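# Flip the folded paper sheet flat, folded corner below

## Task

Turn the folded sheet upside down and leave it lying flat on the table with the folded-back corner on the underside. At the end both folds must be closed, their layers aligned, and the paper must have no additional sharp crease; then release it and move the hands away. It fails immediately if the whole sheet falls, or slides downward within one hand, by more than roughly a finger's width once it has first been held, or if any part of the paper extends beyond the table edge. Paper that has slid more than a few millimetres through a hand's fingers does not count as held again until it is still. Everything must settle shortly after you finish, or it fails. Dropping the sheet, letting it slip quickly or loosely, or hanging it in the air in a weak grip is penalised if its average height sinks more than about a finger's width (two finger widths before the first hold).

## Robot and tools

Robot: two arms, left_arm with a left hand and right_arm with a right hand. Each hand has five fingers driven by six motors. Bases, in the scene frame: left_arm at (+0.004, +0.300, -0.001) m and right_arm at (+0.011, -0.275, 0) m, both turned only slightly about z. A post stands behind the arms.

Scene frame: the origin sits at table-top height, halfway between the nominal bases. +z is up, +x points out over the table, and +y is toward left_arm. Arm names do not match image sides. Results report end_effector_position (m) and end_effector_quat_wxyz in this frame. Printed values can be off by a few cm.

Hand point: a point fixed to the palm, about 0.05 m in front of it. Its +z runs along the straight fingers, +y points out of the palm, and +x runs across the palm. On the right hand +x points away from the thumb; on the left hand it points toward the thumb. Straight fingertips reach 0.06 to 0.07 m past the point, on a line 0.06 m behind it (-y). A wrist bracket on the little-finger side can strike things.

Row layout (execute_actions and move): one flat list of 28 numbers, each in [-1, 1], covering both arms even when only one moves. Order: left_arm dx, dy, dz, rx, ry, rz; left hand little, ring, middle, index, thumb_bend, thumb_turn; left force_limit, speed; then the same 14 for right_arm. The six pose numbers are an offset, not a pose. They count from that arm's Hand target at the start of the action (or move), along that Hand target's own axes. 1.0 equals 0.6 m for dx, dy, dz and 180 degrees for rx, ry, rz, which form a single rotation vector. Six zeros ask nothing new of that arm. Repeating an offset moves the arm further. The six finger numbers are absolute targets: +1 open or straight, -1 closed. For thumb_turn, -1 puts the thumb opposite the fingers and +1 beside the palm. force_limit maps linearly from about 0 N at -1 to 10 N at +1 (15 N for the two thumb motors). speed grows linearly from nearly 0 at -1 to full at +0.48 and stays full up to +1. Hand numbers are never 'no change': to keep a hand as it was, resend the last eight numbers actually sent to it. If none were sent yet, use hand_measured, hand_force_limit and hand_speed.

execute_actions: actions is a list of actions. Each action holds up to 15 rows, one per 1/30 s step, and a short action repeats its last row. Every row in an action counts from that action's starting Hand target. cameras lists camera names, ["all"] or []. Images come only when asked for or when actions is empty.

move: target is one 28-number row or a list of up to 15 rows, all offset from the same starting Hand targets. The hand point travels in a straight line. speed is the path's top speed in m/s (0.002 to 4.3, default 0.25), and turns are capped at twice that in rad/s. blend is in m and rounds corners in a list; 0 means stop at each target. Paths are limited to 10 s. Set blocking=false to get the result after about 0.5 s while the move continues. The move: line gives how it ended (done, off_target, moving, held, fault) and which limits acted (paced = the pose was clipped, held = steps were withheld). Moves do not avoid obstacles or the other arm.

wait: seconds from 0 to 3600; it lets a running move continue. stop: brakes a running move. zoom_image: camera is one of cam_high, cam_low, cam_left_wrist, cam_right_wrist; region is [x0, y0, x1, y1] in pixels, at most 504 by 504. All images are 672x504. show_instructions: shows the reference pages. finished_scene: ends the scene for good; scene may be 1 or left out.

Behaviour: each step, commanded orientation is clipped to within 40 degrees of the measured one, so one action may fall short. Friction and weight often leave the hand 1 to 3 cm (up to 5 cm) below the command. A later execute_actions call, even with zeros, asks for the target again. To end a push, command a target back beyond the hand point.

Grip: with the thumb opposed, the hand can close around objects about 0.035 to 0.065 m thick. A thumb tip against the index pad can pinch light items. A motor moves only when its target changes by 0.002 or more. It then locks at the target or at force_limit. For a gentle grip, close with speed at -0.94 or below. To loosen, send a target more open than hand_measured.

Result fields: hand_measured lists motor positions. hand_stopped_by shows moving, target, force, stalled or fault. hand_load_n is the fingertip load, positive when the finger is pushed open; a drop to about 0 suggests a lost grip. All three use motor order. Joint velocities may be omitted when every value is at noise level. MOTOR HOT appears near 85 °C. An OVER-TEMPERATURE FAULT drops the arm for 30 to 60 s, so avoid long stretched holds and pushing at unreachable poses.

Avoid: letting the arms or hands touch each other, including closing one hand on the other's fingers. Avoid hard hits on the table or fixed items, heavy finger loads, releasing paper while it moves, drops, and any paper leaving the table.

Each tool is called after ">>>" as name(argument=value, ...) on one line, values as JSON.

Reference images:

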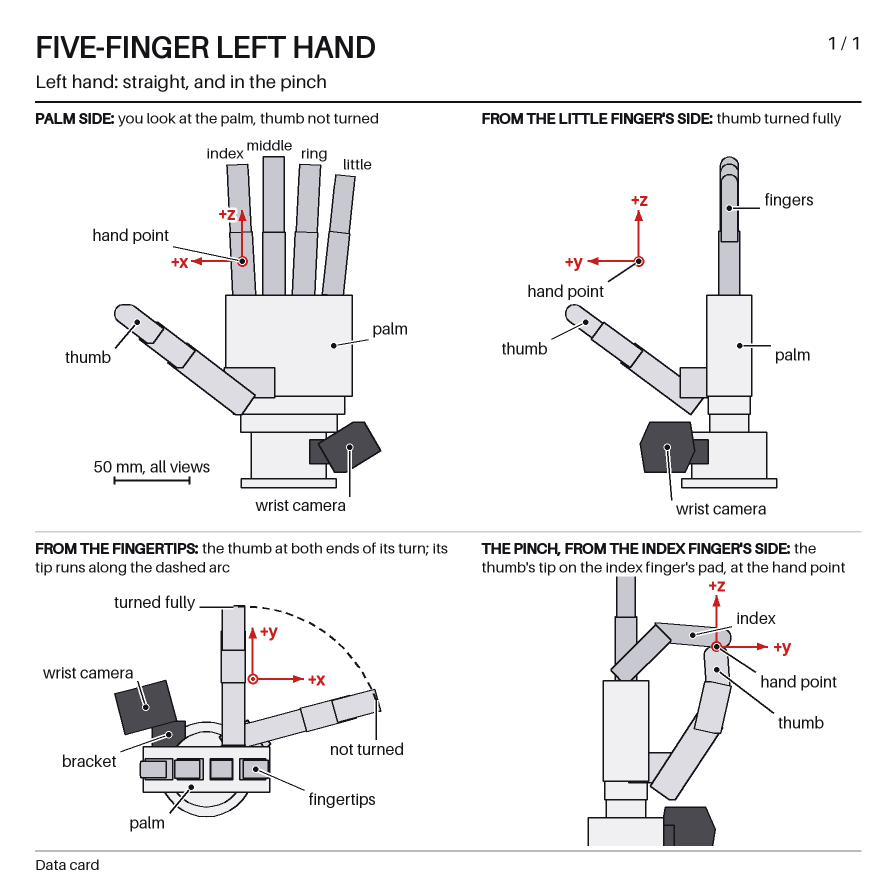

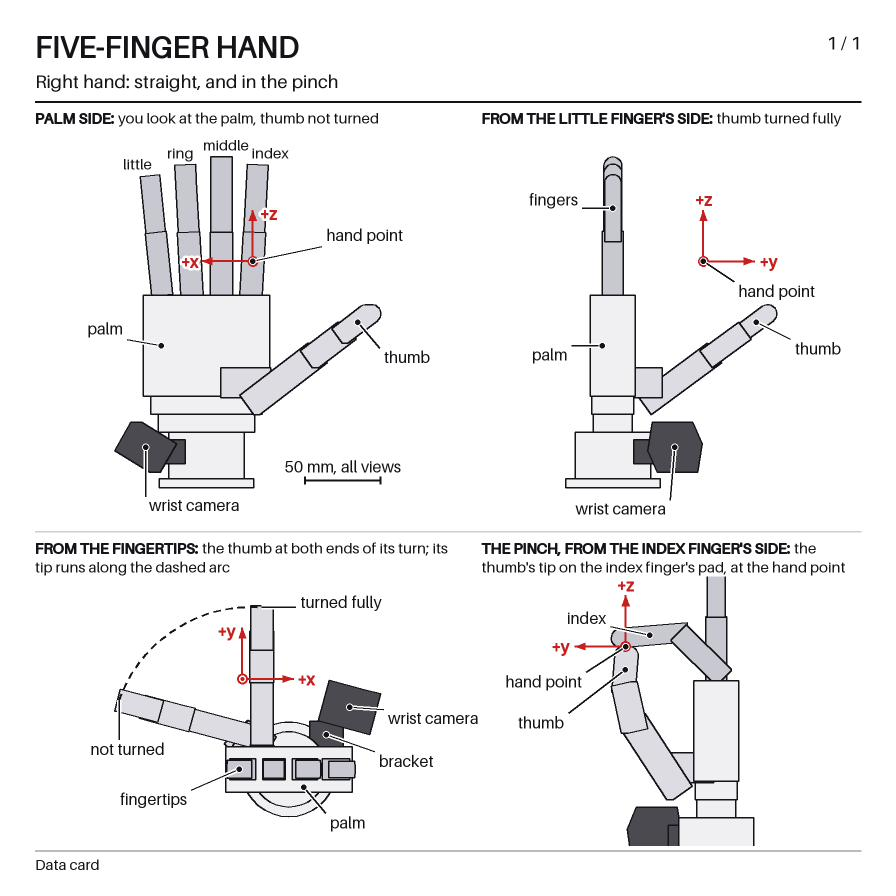

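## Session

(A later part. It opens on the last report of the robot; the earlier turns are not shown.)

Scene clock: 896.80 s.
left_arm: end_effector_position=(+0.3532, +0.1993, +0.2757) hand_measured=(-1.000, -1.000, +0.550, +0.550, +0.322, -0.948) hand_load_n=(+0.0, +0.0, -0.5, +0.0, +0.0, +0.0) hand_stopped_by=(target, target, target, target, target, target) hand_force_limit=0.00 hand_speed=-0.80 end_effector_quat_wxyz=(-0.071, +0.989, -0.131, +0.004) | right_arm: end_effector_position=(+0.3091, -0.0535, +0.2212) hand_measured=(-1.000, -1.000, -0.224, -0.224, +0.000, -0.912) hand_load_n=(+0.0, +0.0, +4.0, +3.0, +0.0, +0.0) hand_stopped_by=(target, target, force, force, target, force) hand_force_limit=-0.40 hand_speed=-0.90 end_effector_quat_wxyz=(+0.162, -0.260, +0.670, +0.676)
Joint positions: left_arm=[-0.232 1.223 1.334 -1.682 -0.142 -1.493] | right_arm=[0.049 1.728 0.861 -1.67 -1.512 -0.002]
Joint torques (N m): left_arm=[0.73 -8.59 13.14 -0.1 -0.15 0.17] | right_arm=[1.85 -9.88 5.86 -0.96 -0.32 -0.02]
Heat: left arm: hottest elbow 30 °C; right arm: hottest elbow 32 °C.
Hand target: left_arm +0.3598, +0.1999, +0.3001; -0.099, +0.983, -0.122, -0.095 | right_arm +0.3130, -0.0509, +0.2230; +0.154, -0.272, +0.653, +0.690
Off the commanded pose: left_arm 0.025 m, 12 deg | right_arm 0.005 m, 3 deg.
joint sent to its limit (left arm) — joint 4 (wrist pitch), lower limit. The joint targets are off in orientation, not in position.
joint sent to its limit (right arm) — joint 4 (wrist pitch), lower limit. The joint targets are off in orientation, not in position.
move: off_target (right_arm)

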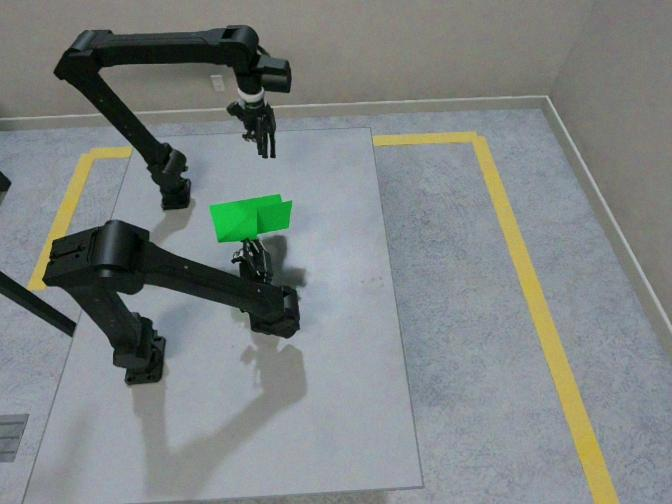

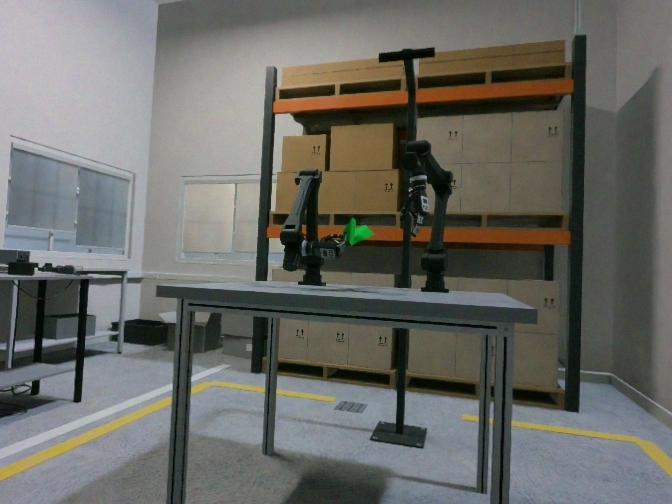

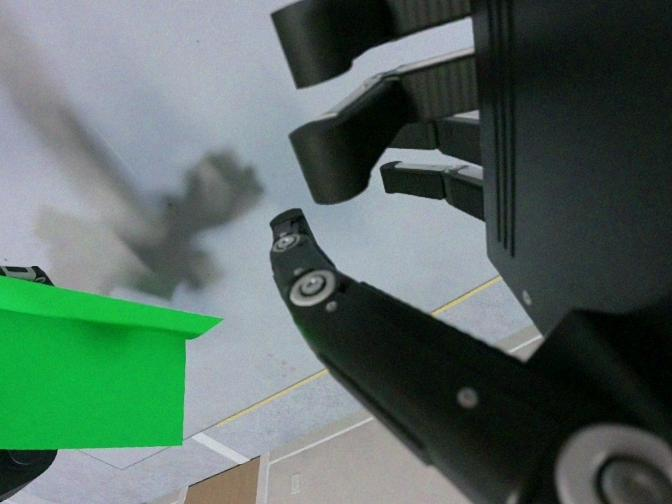

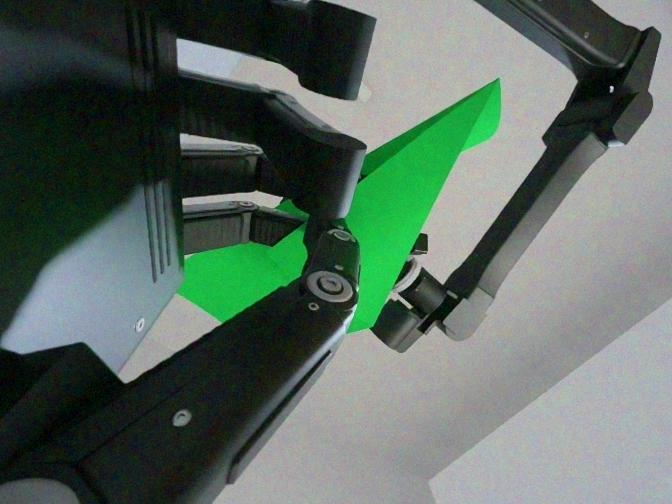

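>>> move(target=[[0, 0, 0, 0, 0, 0, -1.0, -1.0, 0.55, 0.55, 0.322, -0.948, 0.0, -0.8, 0, 0, 0, 0.2044, 0.1441, 0, -1.0, -1.0, -0.5, -0.5, 0.0, -0.948, -0.4, -0.9]], speed=0.12, cameras=[])

>>> move(target=[[0, 0, 0, 0, 0, 0, -1.0, -1.0, 0.55, 0.55, 0.322, -0.948, 0.0, -0.8, 0, 0, 0, 0.2044, 0.1441, 0, -1.0, -1.0, -0.5, -0.5, 0.0, -0.948, -0.4, -0.9]], speed=0.12, cameras=["all"])

Scene clock: 934.17 s.
left_arm: end_effector_position=(+0.3532, +0.1993, +0.2757) hand_measured=(-1.000, -1.000, +0.550, +0.550, +0.322, -0.948) hand_load_n=(+0.0, +0.0, +0.0, +0.0, +0.0, +0.0) hand_stopped_by=(target, target, target, target, target, target) hand_force_limit=0.00 hand_speed=-0.80 end_effector_quat_wxyz=(-0.071, +0.989, -0.131, +0.004) | right_arm: end_effector_position=(+0.3052, -0.0572, +0.2063) hand_measured=(-1.000, -1.000, -0.224, -0.224, +0.000, -0.912) hand_load_n=(+0.0, +0.0, +4.0, +3.0, +0.0, +0.0) hand_stopped_by=(target, target, force, force, target, force) hand_force_limit=-0.40 hand_speed=-0.90 end_effector_quat_wxyz=(+0.070, -0.345, +0.856, +0.379)
Joint positions: left_arm=[-0.232 1.223 1.334 -1.682 -0.142 -1.493] | right_arm=[0.075 1.317 0.927 -1.268 -0.787 0.882]
Joint torques (N m): left_arm=[0.79 -8.64 13.15 -0.1 -0.15 0.16] | right_arm=[2.32 -8.64 10.51 -0.18 -0.51 0.19]
Heat: left arm: hottest elbow 31 °C; right arm: hottest elbow 29 °C.
Hand target: left_arm +0.3598, +0.1999, +0.3001; -0.099, +0.983, -0.122, -0.095 | right_arm +0.3129, -0.0509, +0.2229; +0.083, -0.355, +0.853, +0.374
Off the commanded pose: left_arm 0.025 m, 12 deg | right_arm 0.019 m, 2 deg.
joint sent to its limit (left arm) — joint 4 (wrist pitch), lower limit. The joint targets are off in orientation, not in position.
move: off_target (right_arm)

Scene clock: 938.03 s.
left_arm: end_effector_position=(+0.3532, +0.1993, +0.2757) hand_measured=(-1.000, -1.000, +0.550, +0.550, +0.322, -0.948) hand_load_n=(+0.0, +0.0, +0.0, +0.0, +0.0, +0.0) hand_stopped_by=(target, target, target, target, target, target) hand_force_limit=0.00 hand_speed=-0.80 end_effector_quat_wxyz=(-0.071, +0.989, -0.131, +0.004) | right_arm: end_effector_position=(+0.3042, -0.0607, +0.2085) hand_measured=(-1.000, -1.000, -0.224, -0.224, +0.000, -0.912) hand_load_n=(+0.0, +0.0, +3.5, +3.0, +0.0, +0.0) hand_stopped_by=(target, target, force, force, target, force) hand_force_limit=-0.40 hand_speed=-0.90 end_effector_quat_wxyz=(-0.014, -0.382, +0.924, +0.001)
Joint positions: left_arm=[-0.232 1.223 1.334 -1.682 -0.142 -1.493] | right_arm=[0.408 1.271 1.178 -1.504 -0.003 1.233]
Joint torques (N m): left_arm=[0.73 -8.64 13.15 -0.08 -0.15 0.17] | right_arm=[2.49 -7.41 11.37 -0.2 0.15 0.17]
Heat: left arm: hottest elbow 31 °C; right arm: hottest elbow 30 °C.
Hand target: left_arm +0.3598, +0.1999, +0.3001; -0.099, +0.983, -0.122, -0.095 | right_arm +0.3130, -0.0510, +0.2229; +0.000, -0.384, +0.923, +0.000
Off the commanded pose: left_arm 0.025 m, 12 deg | right_arm 0.019 m, 2 deg.
joint sent to its limit (left arm) — joint 4 (wrist pitch), lower limit. The joint targets are off in orientation, not in position.
move: off_target (right_arm)

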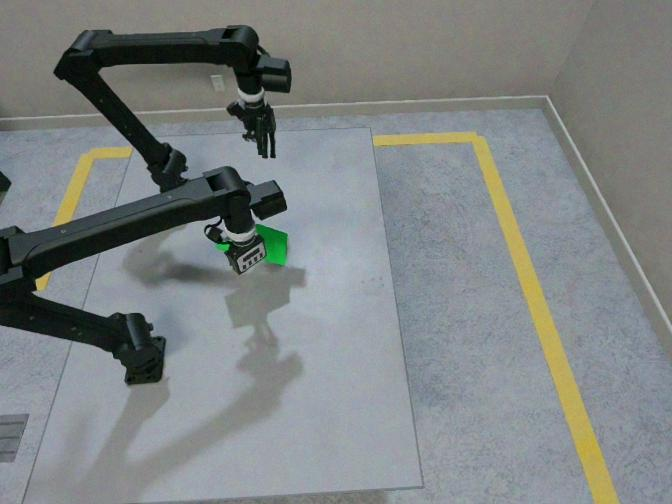

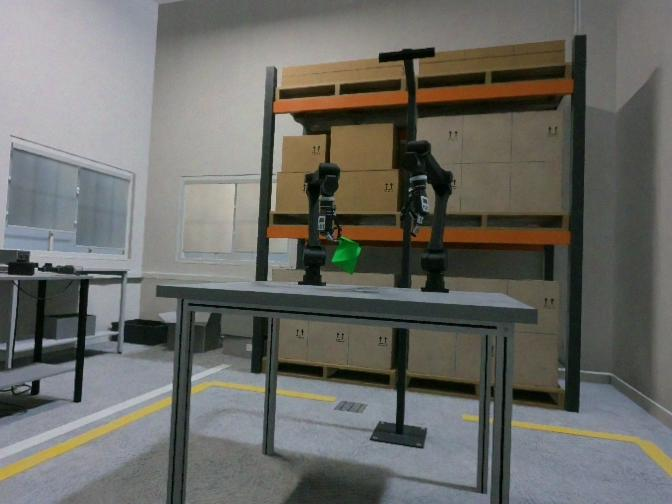

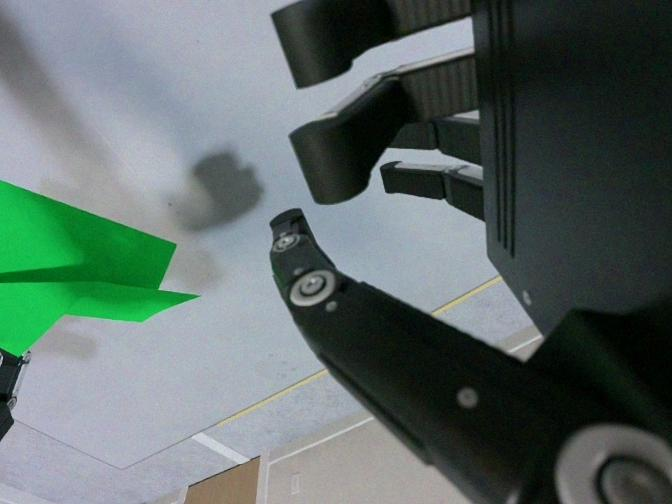

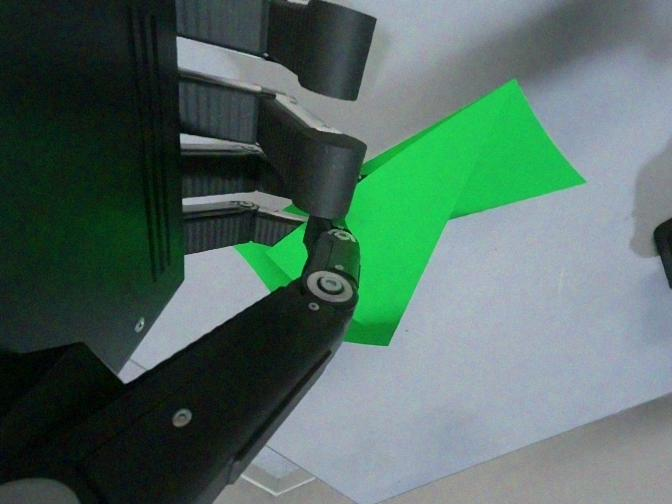

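>>> move(target=[[0, 0, 0, 0, 0, 0, -1.0, -1.0, 0.55, 0.55, 0.322, -0.948, 0.0, -0.8, 0, 0, 0, 0, 0, 0.1667, -1.0, -1.0, -0.5, -0.5, 0.0, -0.948, -0.4, -0.9], [0, 0, 0, 0, 0, 0, -1.0, -1.0, 0.55, 0.55, 0.322, -0.948, 0.0, -0.8, 0, 0, 0.2, 0, 0, 0.1667, -1.0, -1.0, -0.5, -0.5, 0.0, -0.948, -0.4, -0.9]], speed=0.08, cameras=["all"])

>>> zoom_image(camera="cam_low", region=[290, 220, 390, 300])

>>> zoom_image(camera="cam_high", region=[200, 220, 340, 325])

Scene clock: 952.10 s.
left_arm: end_effector_position=(+0.3532, +0.1993, +0.2757) hand_measured=(-1.000, -1.000, +0.550, +0.550, +0.322, -0.948) hand_load_n=(+0.0, +0.0, +0.0, +0.0, +0.0, +0.0) hand_stopped_by=(target, target, target, target, target, target) hand_force_limit=0.00 hand_speed=-0.80 end_effector_quat_wxyz=(-0.071, +0.989, -0.131, +0.004) | right_arm: end_effector_position=(+0.3135, -0.0569, +0.1045) hand_measured=(-1.000, -1.000, -0.224, -0.224, +0.000, -0.912) hand_load_n=(+0.0, +0.0, +4.0, +3.0, +0.0, +0.0) hand_stopped_by=(target, target, force, force, target, force) hand_force_limit=-0.40 hand_speed=-0.90 end_effector_quat_wxyz=(-0.003, -0.129, +0.992, +0.000)
Joint positions: left_arm=[-0.232 1.223 1.334 -1.682 -0.142 -1.493] | right_arm=[0.448 1.262 0.889 -1.203 -0.003 1.8]
Joint torques (N m): left_arm=[0.73 -8.64 13.15 -0.1 -0.15 0.17] | right_arm=[2.26 -6.65 7.45 0.83 0.13 0.16]
Heat: left arm: hottest elbow 31 °C; right arm: hottest elbow 31 °C.
Hand target: left_arm +0.3598, +0.1999, +0.3001; -0.099, +0.983, -0.122, -0.095 | right_arm +0.3131, -0.0509, +0.1029; +0.000, -0.132, +0.991, +0.000
Off the commanded pose: left_arm 0.025 m, 12 deg | right_arm 0.006 m, 1 deg.
joint sent to its limit (left arm) — joint 4 (wrist pitch), lower limit. The joint targets are off in orientation, not in position.
move: done

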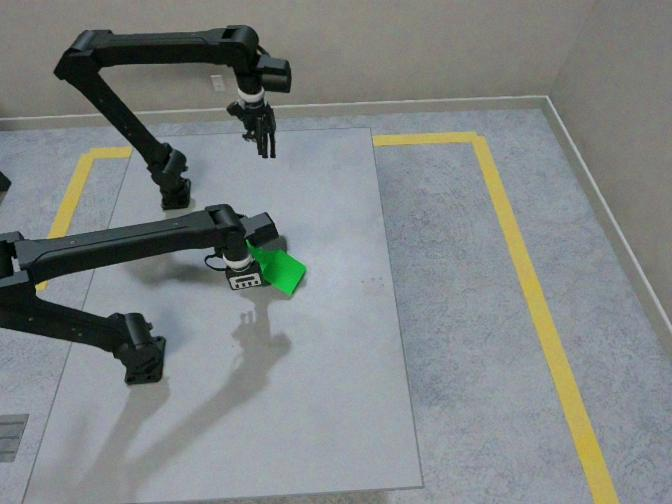

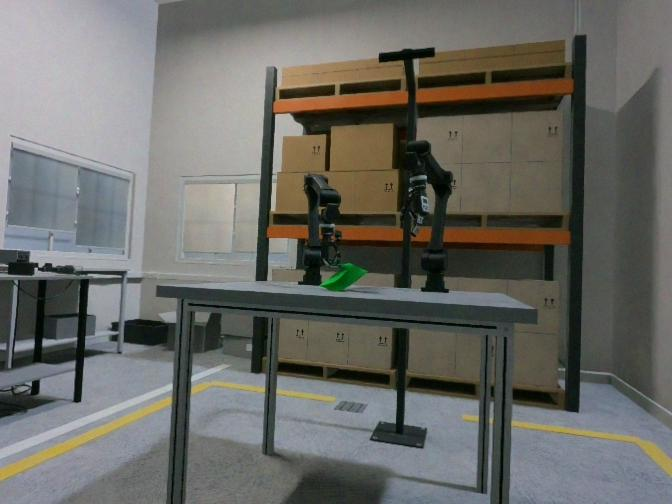

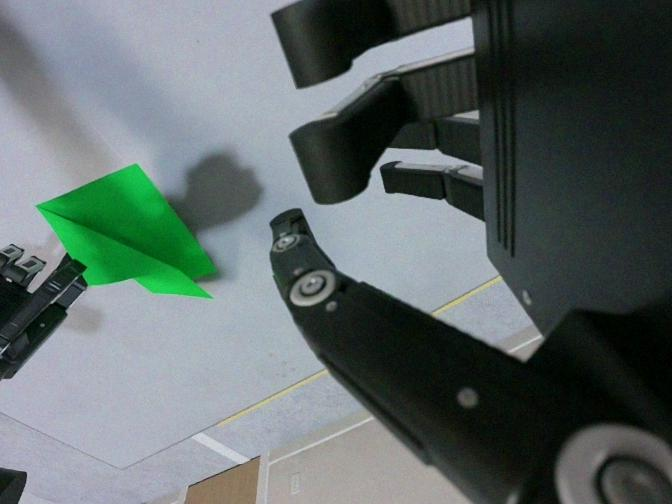

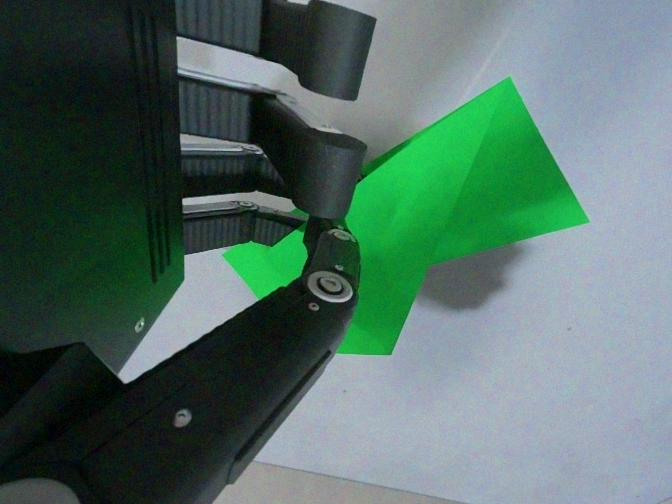

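Scaled by 5.040.

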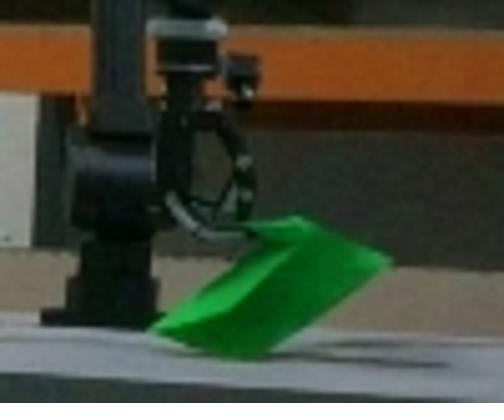

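Scaled by 3.600.

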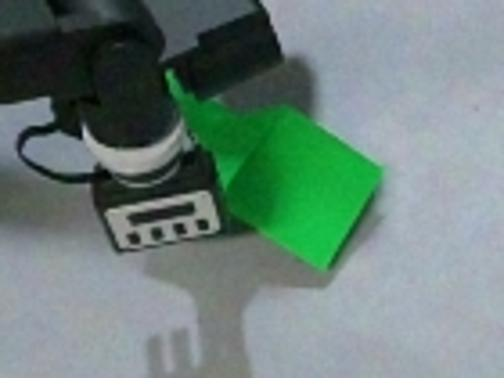

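>>> move(target=[[0, 0, 0, 0, 0, 0, -1.0, -1.0, 0.55, 0.55, 0.322, -0.948, 0.0, -0.8, 0, 0, 0.06, 0, 0, 0, -1.0, -1.0, -0.5, -0.5, 0.0, -0.948, -0.4, -0.9]], speed=0.05, cameras=["all"])

>>> zoom_image(camera="cam_low", region=[290, 240, 390, 300])

>>> zoom_image(camera="cam_high", region=[200, 220, 340, 325])

>>> zoom_image(camera="cam_left_wrist", region=[0, 120, 280, 360])

Scene clock: 958.67 s.
left_arm: end_effector_position=(+0.3532, +0.1993, +0.2757) hand_measured=(-1.000, -1.000, +0.550, +0.550, +0.322, -0.948) hand_load_n=(+0.0, +0.0, +0.0, +0.0, +0.0, +0.0) hand_stopped_by=(target, target, target, target, target, target) hand_force_limit=0.00 hand_speed=-0.80 end_effector_quat_wxyz=(-0.071, +0.989, -0.131, +0.004) | right_arm: end_effector_position=(+0.3142, -0.0565, +0.0696) hand_measured=(-1.000, -1.000, -0.224, -0.224, +0.000, -0.912) hand_load_n=(+0.0, +0.0, +4.0, +3.0, +0.0, +0.0) hand_stopped_by=(target, target, force, force, target, force) hand_force_limit=-0.40 hand_speed=-0.90 end_effector_quat_wxyz=(-0.001, -0.129, +0.992, +0.001)
Joint positions: left_arm=[-0.232 1.223 1.334 -1.682 -0.142 -1.493] | right_arm=[0.448 1.306 0.827 -1.094 -0.003 1.8]
Joint torques (N m): left_arm=[0.79 -8.64 13.15 -0.12 -0.15 0.17] | right_arm=[2.32 -6.83 7.08 0.46 0.14 0.14]
Heat: left arm: hottest elbow 31 °C; right arm: hottest elbow 30 °C.
Hand target: left_arm +0.3598, +0.1999, +0.3001; -0.099, +0.983, -0.122, -0.095 | right_arm +0.3131, -0.0509, +0.0670; +0.000, -0.132, +0.991, +0.000
Off the commanded pose: left_arm 0.025 m, 12 deg | right_arm 0.006 m, 0 deg.
joint sent to its limit (left arm) — joint 4 (wrist pitch), lower limit. The joint targets are off in orientation, not in position.
move: done

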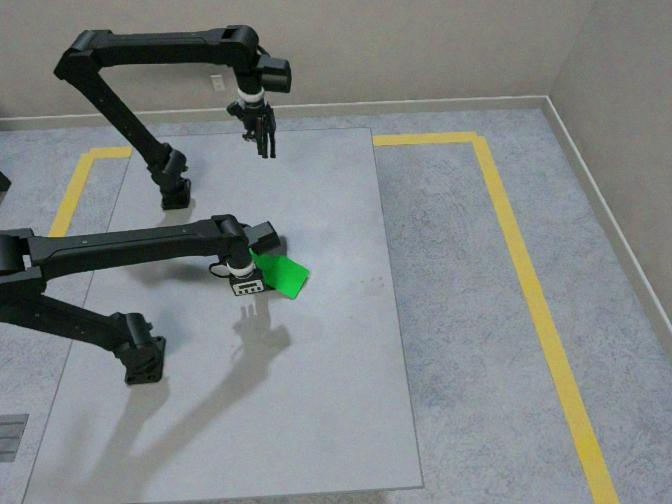

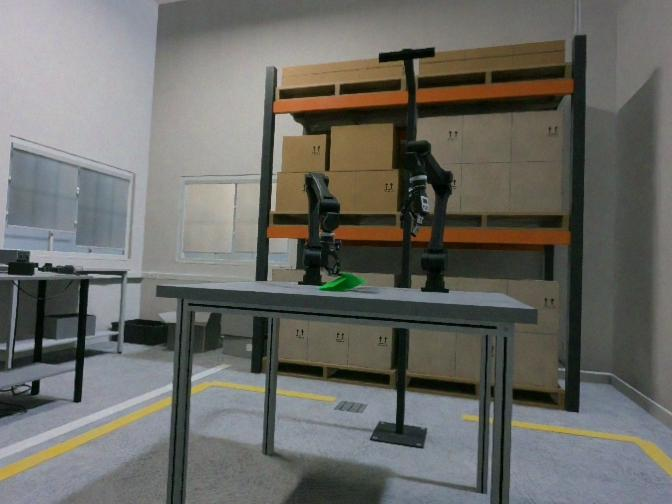

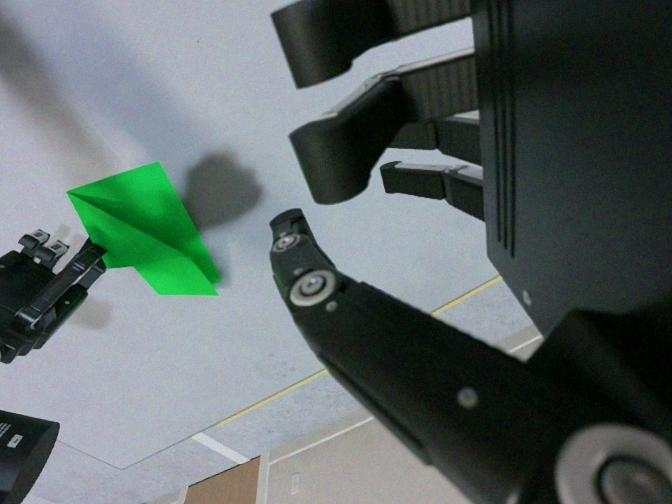

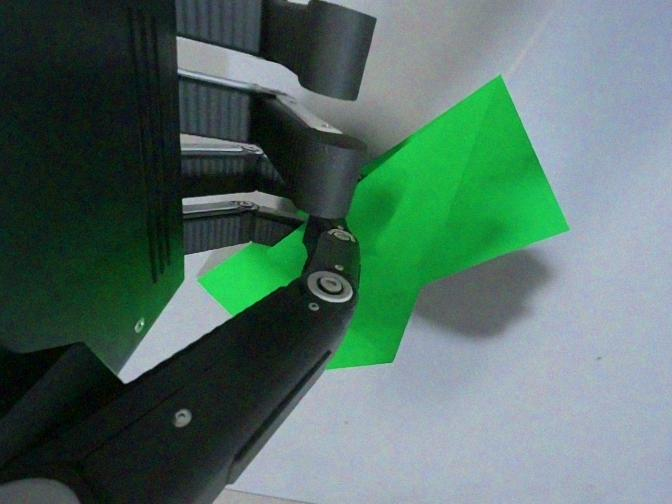

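Scaled by 5.040.

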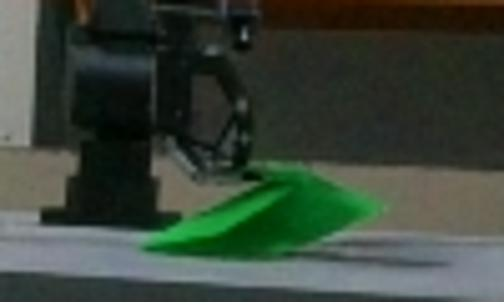

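Scaled by 3.600.

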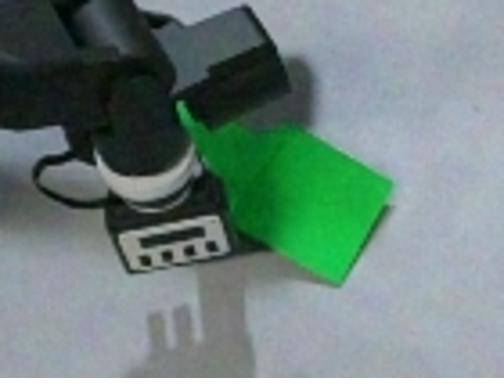

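Scaled by 1.800.

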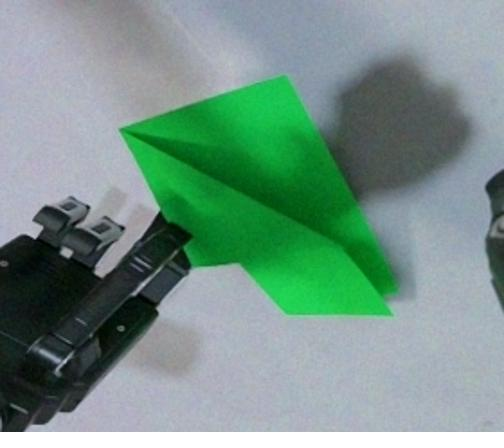

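>>> move(target=[[0.18, 0.2435, 0.1773, -0.0511, 0.0707, 0.0323, -1.0, -1.0, 0.2, 0.2, 1.0, -0.948, -0.4, -0.6, 0, 0, 0, 0, 0, 0, -1.0, -1.0, -0.5, -0.5, 0.0, -0.948, -0.4, -0.9]], speed=0.12, cameras=["all"])

>>> zoom_image(camera="cam_low", region=[290, 220, 390, 300])

>>> zoom_image(camera="cam_left_wrist", region=[0, 50, 350, 350])

Scene clock: 1054.77 s.
left_arm: end_effector_position=(+0.4045, +0.0636, +0.1485) hand_measured=(-1.000, -1.000, +0.200, +0.200, +1.000, -0.948) hand_load_n=(+0.0, +0.0, +0.0, +0.0, +0.0, +0.0) hand_stopped_by=(target, target, target, target, target, target) hand_force_limit=-0.40 hand_speed=-0.60 end_effector_quat_wxyz=(-0.003, +0.984, -0.179, -0.007) | right_arm: end_effector_position=(+0.3142, -0.0565, +0.0696) hand_measured=(-1.000, -1.000, -0.224, -0.224, +0.000, -0.912) hand_load_n=(+0.0, +0.0, +4.5, +3.0, +0.0, +0.0) hand_stopped_by=(target, target, force, force, target, force) hand_force_limit=-0.40 hand_speed=-0.90 end_effector_quat_wxyz=(-0.001, -0.129, +0.992, +0.001)
Joint positions: left_arm=[-0.454 1.498 1.248 -1.336 -0.002 -1.618] | right_arm=[0.448 1.306 0.827 -1.094 -0.003 1.8]
Joint torques (N m): left_arm=[-0.09 -11.93 8.44 0.73 0.1 -0.16] | right_arm=[2.73 -6.95 7.08 0.72 0.17 0.14]
Heat: left arm: hottest elbow 32 °C; right arm: hottest elbow 29 °C.
Hand target: left_arm +0.4075, +0.0601, +0.1500; -0.001, +0.985, -0.174, +0.000 | right_arm +0.3130, -0.0510, +0.0669; +0.000, -0.132, +0.991, +0.000
Off the commanded pose: left_arm 0.005 m, 1 deg | right_arm 0.006 m, 0 deg.
move: done

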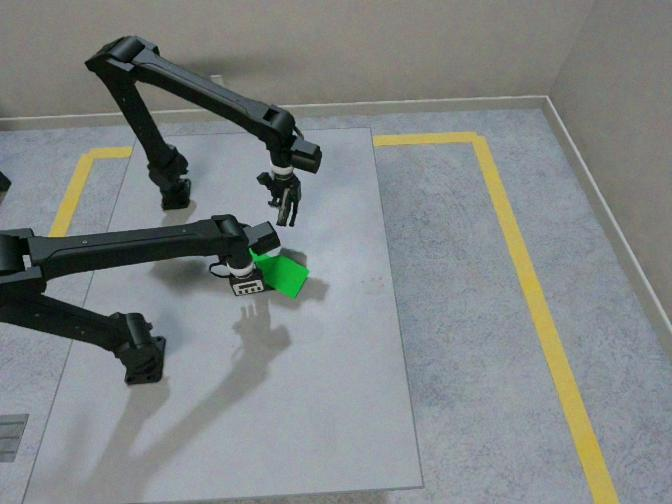

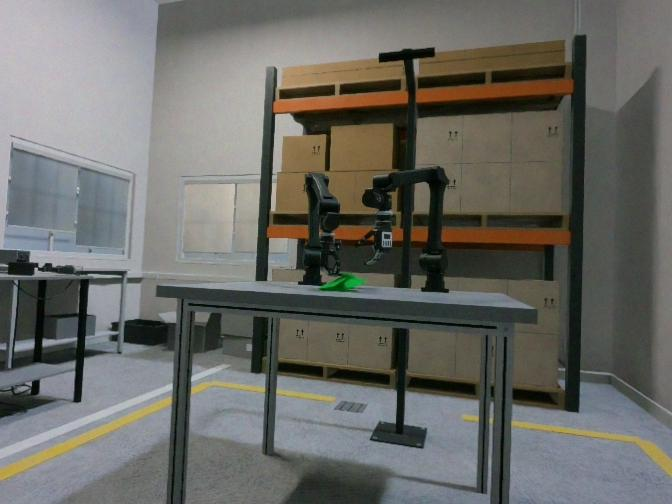

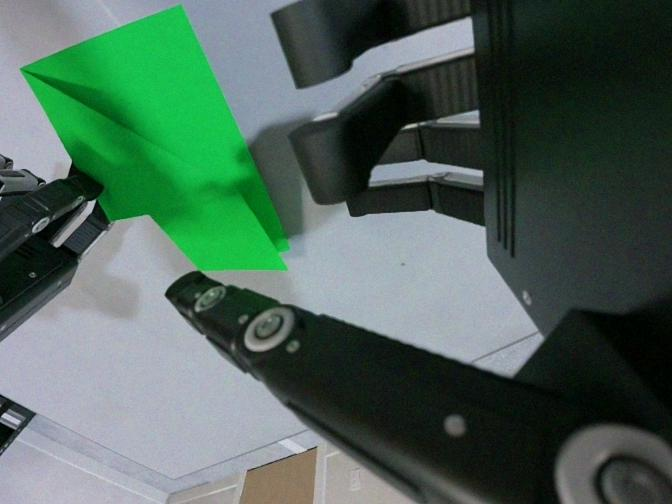

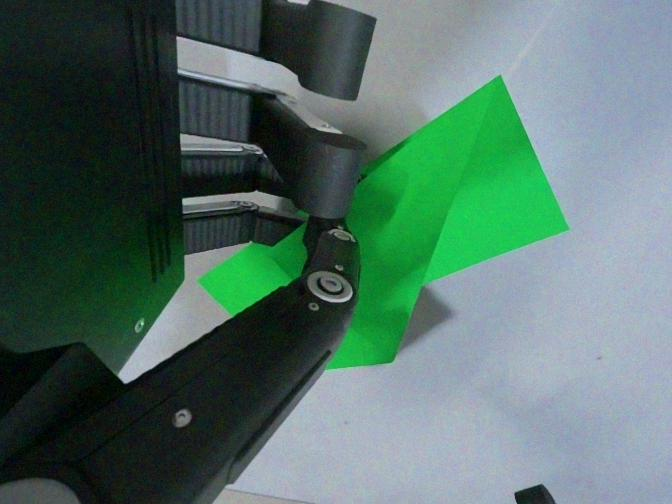

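Scaled by 5.040.

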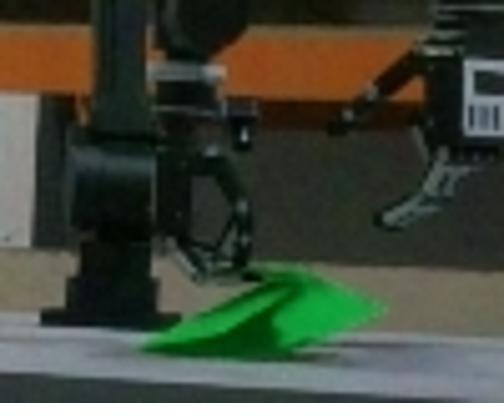

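Scaled by 1.440.

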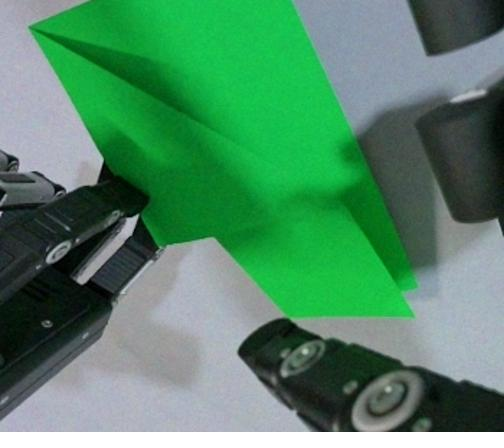

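>>> move(target=[[-0.0913, 0.0468, 0.0, 0, 0, 0, -1.0, -1.0, 0.2, 0.2, 0.8, -0.948, -0.4, -0.6, 0, 0, 0, 0, 0, 0, -1.0, -1.0, -0.5, -0.5, 0.0, -0.948, -0.4, -0.9], [-0.0913, 0.0468, 0.15, 0, 0, 0, -1.0, -1.0, 0.2, 0.2, 0.8, -0.948, -0.4, -0.6, 0, 0, 0, 0, 0, 0, -1.0, -1.0, -0.5, -0.5, 0.0, -0.948, -0.4, -0.9]], speed=0.1, cameras=["all"])

>>> zoom_image(camera="cam_low", region=[290, 220, 390, 300])

>>> zoom_image(camera="cam_right_wrist", region=[350, 150, 672, 450])

Scene clock: 1135.90 s.
left_arm: end_effector_position=(+0.3438, +0.0556, +0.0602) hand_measured=(-1.000, -1.000, +0.200, +0.200, +0.800, -0.948) hand_load_n=(+0.0, +0.0, +0.0, +0.0, +0.0, +0.0) hand_stopped_by=(target, target, target, target, target, target) hand_force_limit=-0.40 hand_speed=-0.60 end_effector_quat_wxyz=(-0.002, +0.984, -0.179, -0.005) | right_arm: end_effector_position=(+0.3142, -0.0565, +0.0696) hand_measured=(-1.000, -1.000, -0.224, -0.224, +0.000, -0.912) hand_load_n=(+0.0, +0.0, +4.0, +3.0, +0.0, +0.0) hand_stopped_by=(target, target, force, force, target, force) hand_force_limit=-0.40 hand_speed=-0.90 end_effector_quat_wxyz=(-0.001, -0.129, +0.992, +0.001)
Joint positions: left_arm=[-0.536 1.455 0.951 -1.078 -0.001 -1.701] | right_arm=[0.448 1.306 0.827 -1.094 -0.003 1.8]
Joint torques (N m): left_arm=[-0.09 -9.99 7.56 0.73 0.05 -0.14] | right_arm=[1.9 -6.59 7.16 0.66 0.17 0.15]
Heat: left arm: hottest elbow 30 °C; right arm: hottest elbow 29 °C.
Hand target: left_arm +0.3464, +0.0525, +0.0601; -0.001, +0.985, -0.174, +0.000 | right_arm +0.3130, -0.0510, +0.0669; +0.000, -0.132, +0.991, +0.000
Off the commanded pose: left_arm 0.004 m, 1 deg | right_arm 0.006 m, 0 deg.
move: done

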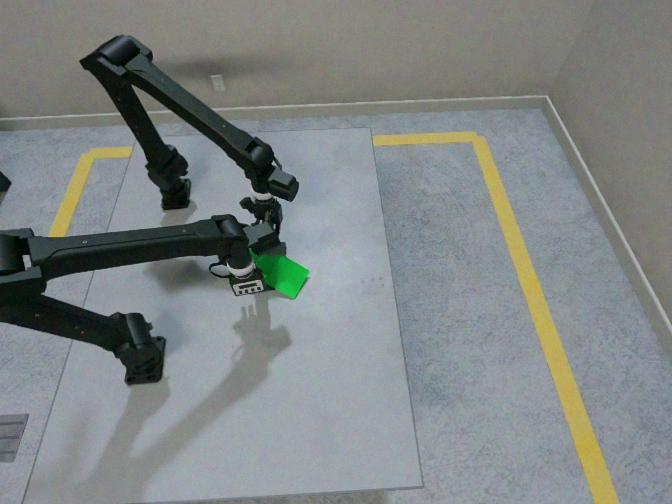

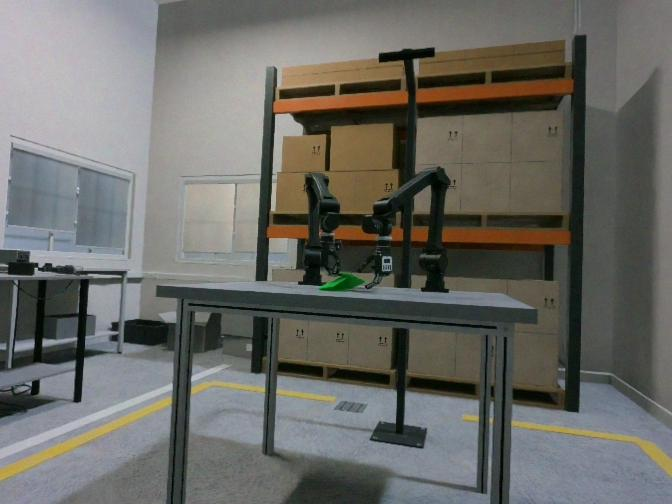

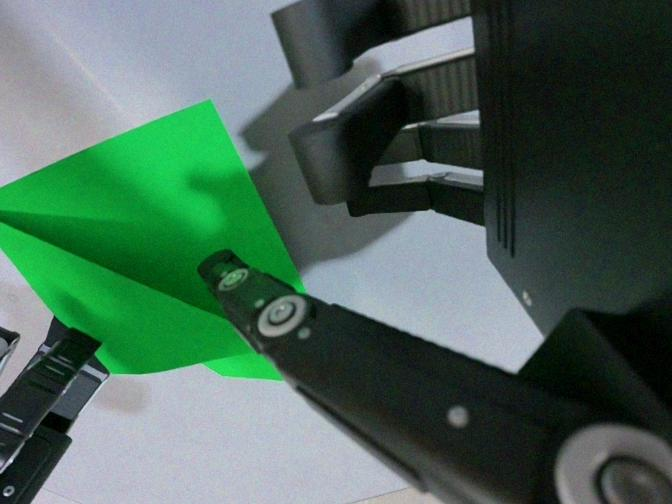

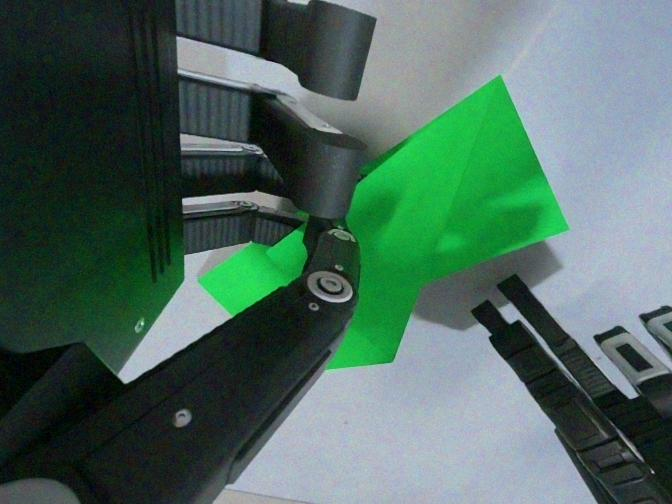

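Scaled by 5.040.

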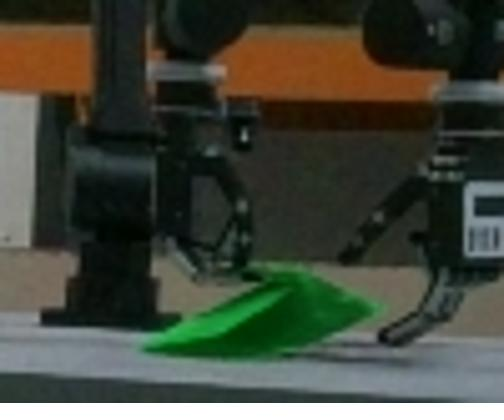

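Scaled by 1.565.

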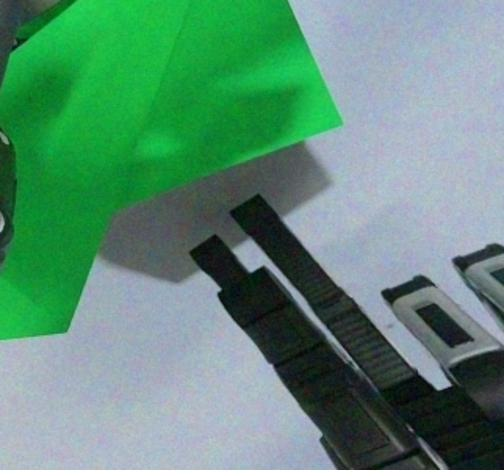

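>>> move(target=[[0, 0.05, 0.0, 0, 0, 0, -1.0, -1.0, 0.2, 0.2, 0.8, -0.948, -0.4, -0.6, 0, 0, 0, 0, 0, 0, -1.0, -1.0, -0.5, -0.5, 0.0, -0.948, -0.4, -0.9]], speed=0.05, cameras=["all"])

>>> zoom_image(camera="cam_low", region=[290, 220, 390, 300])

>>> zoom_image(camera="cam_right_wrist", region=[350, 150, 672, 450])

Scene clock: 1141.83 s.
left_arm: end_effector_position=(+0.3288, +0.0311, +0.0568) hand_measured=(-1.000, -1.000, +0.200, +0.200, +0.800, -0.948) hand_load_n=(+0.0, +0.0, +0.0, +0.5, +0.0, +0.0) hand_stopped_by=(target, target, target, target, target, target) hand_force_limit=-0.40 hand_speed=-0.60 end_effector_quat_wxyz=(-0.004, +0.984, -0.179, -0.009) | right_arm: end_effector_position=(+0.3142, -0.0565, +0.0696) hand_measured=(-1.000, -1.000, -0.224, -0.224, +0.000, -0.912) hand_load_n=(+0.0, +0.0, +4.0, +3.0, +0.0, +0.0) hand_stopped_by=(target, target, force, force, target, force) hand_force_limit=-0.40 hand_speed=-0.90 end_effector_quat_wxyz=(-0.001, -0.129, +0.992, +0.001)
Joint positions: left_arm=[-0.613 1.463 0.951 -1.078 -0.001 -1.777] | right_arm=[0.448 1.306 0.827 -1.094 -0.003 1.8]
Joint torques (N m): left_arm=[-0.15 -9.64 8.81 0.69 0.05 -0.14] | right_arm=[2.55 -6.53 6.98 0.8 0.16 0.14]
Heat: left arm: hottest elbow 30 °C; right arm: hottest elbow 28 °C.
Hand target: left_arm +0.3363, +0.0244, +0.0601; -0.001, +0.985, -0.174, +0.000 | right_arm +0.3130, -0.0510, +0.0669; +0.000, -0.132, +0.991, +0.000
Off the commanded pose: left_arm 0.011 m, 1 deg | right_arm 0.006 m, 0 deg.
move: off_target (left_arm)

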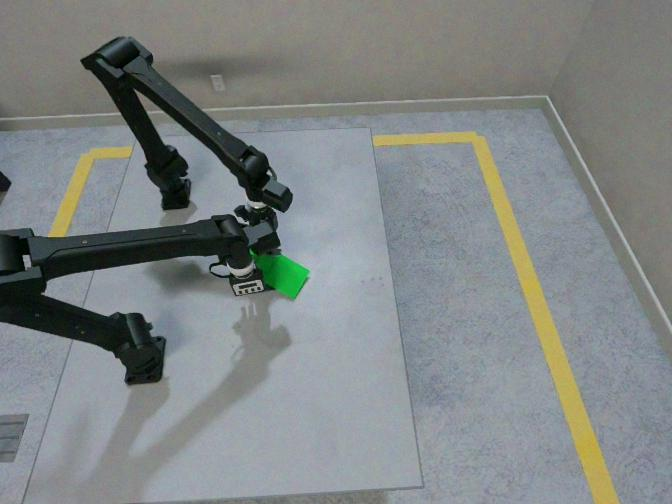

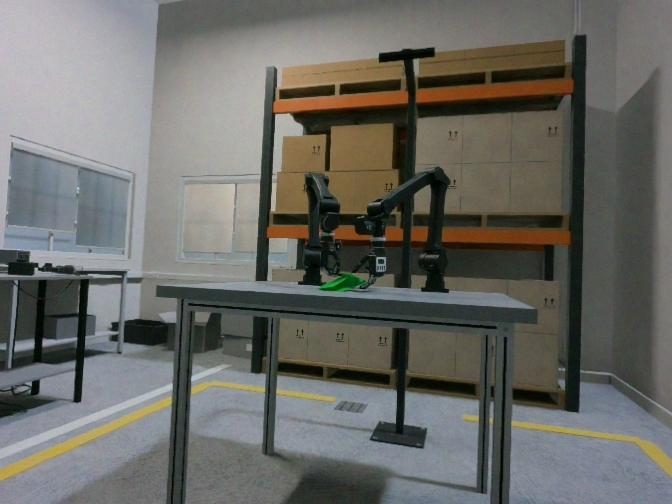

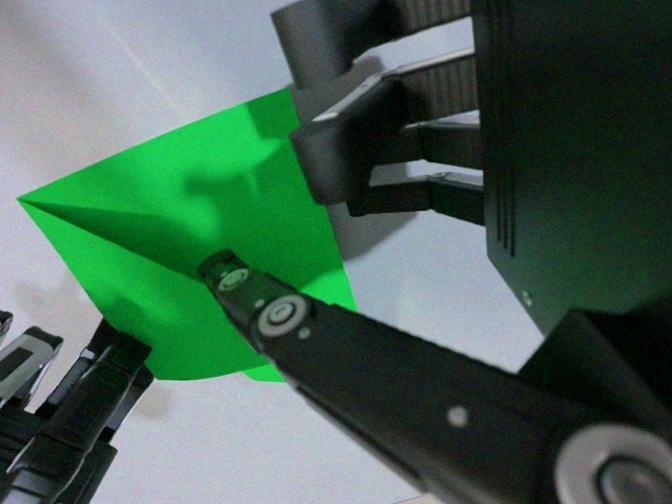

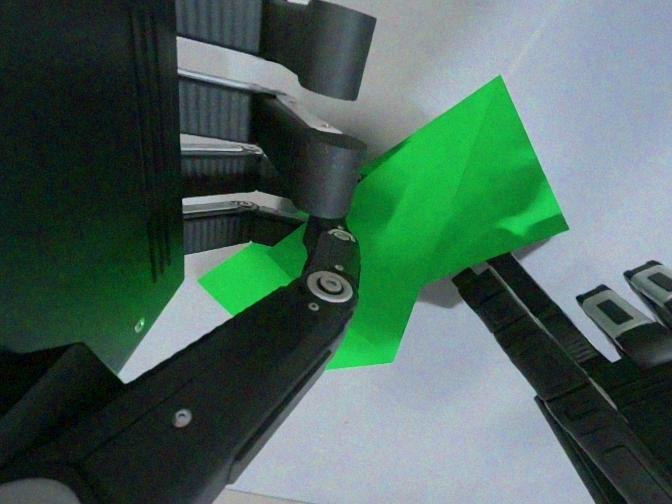

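Scaled by 5.040.

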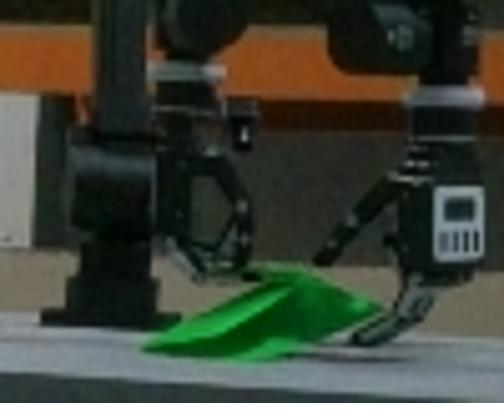

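Scaled by 1.565.

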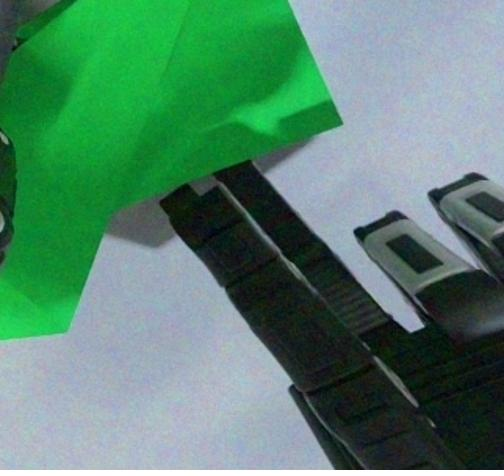

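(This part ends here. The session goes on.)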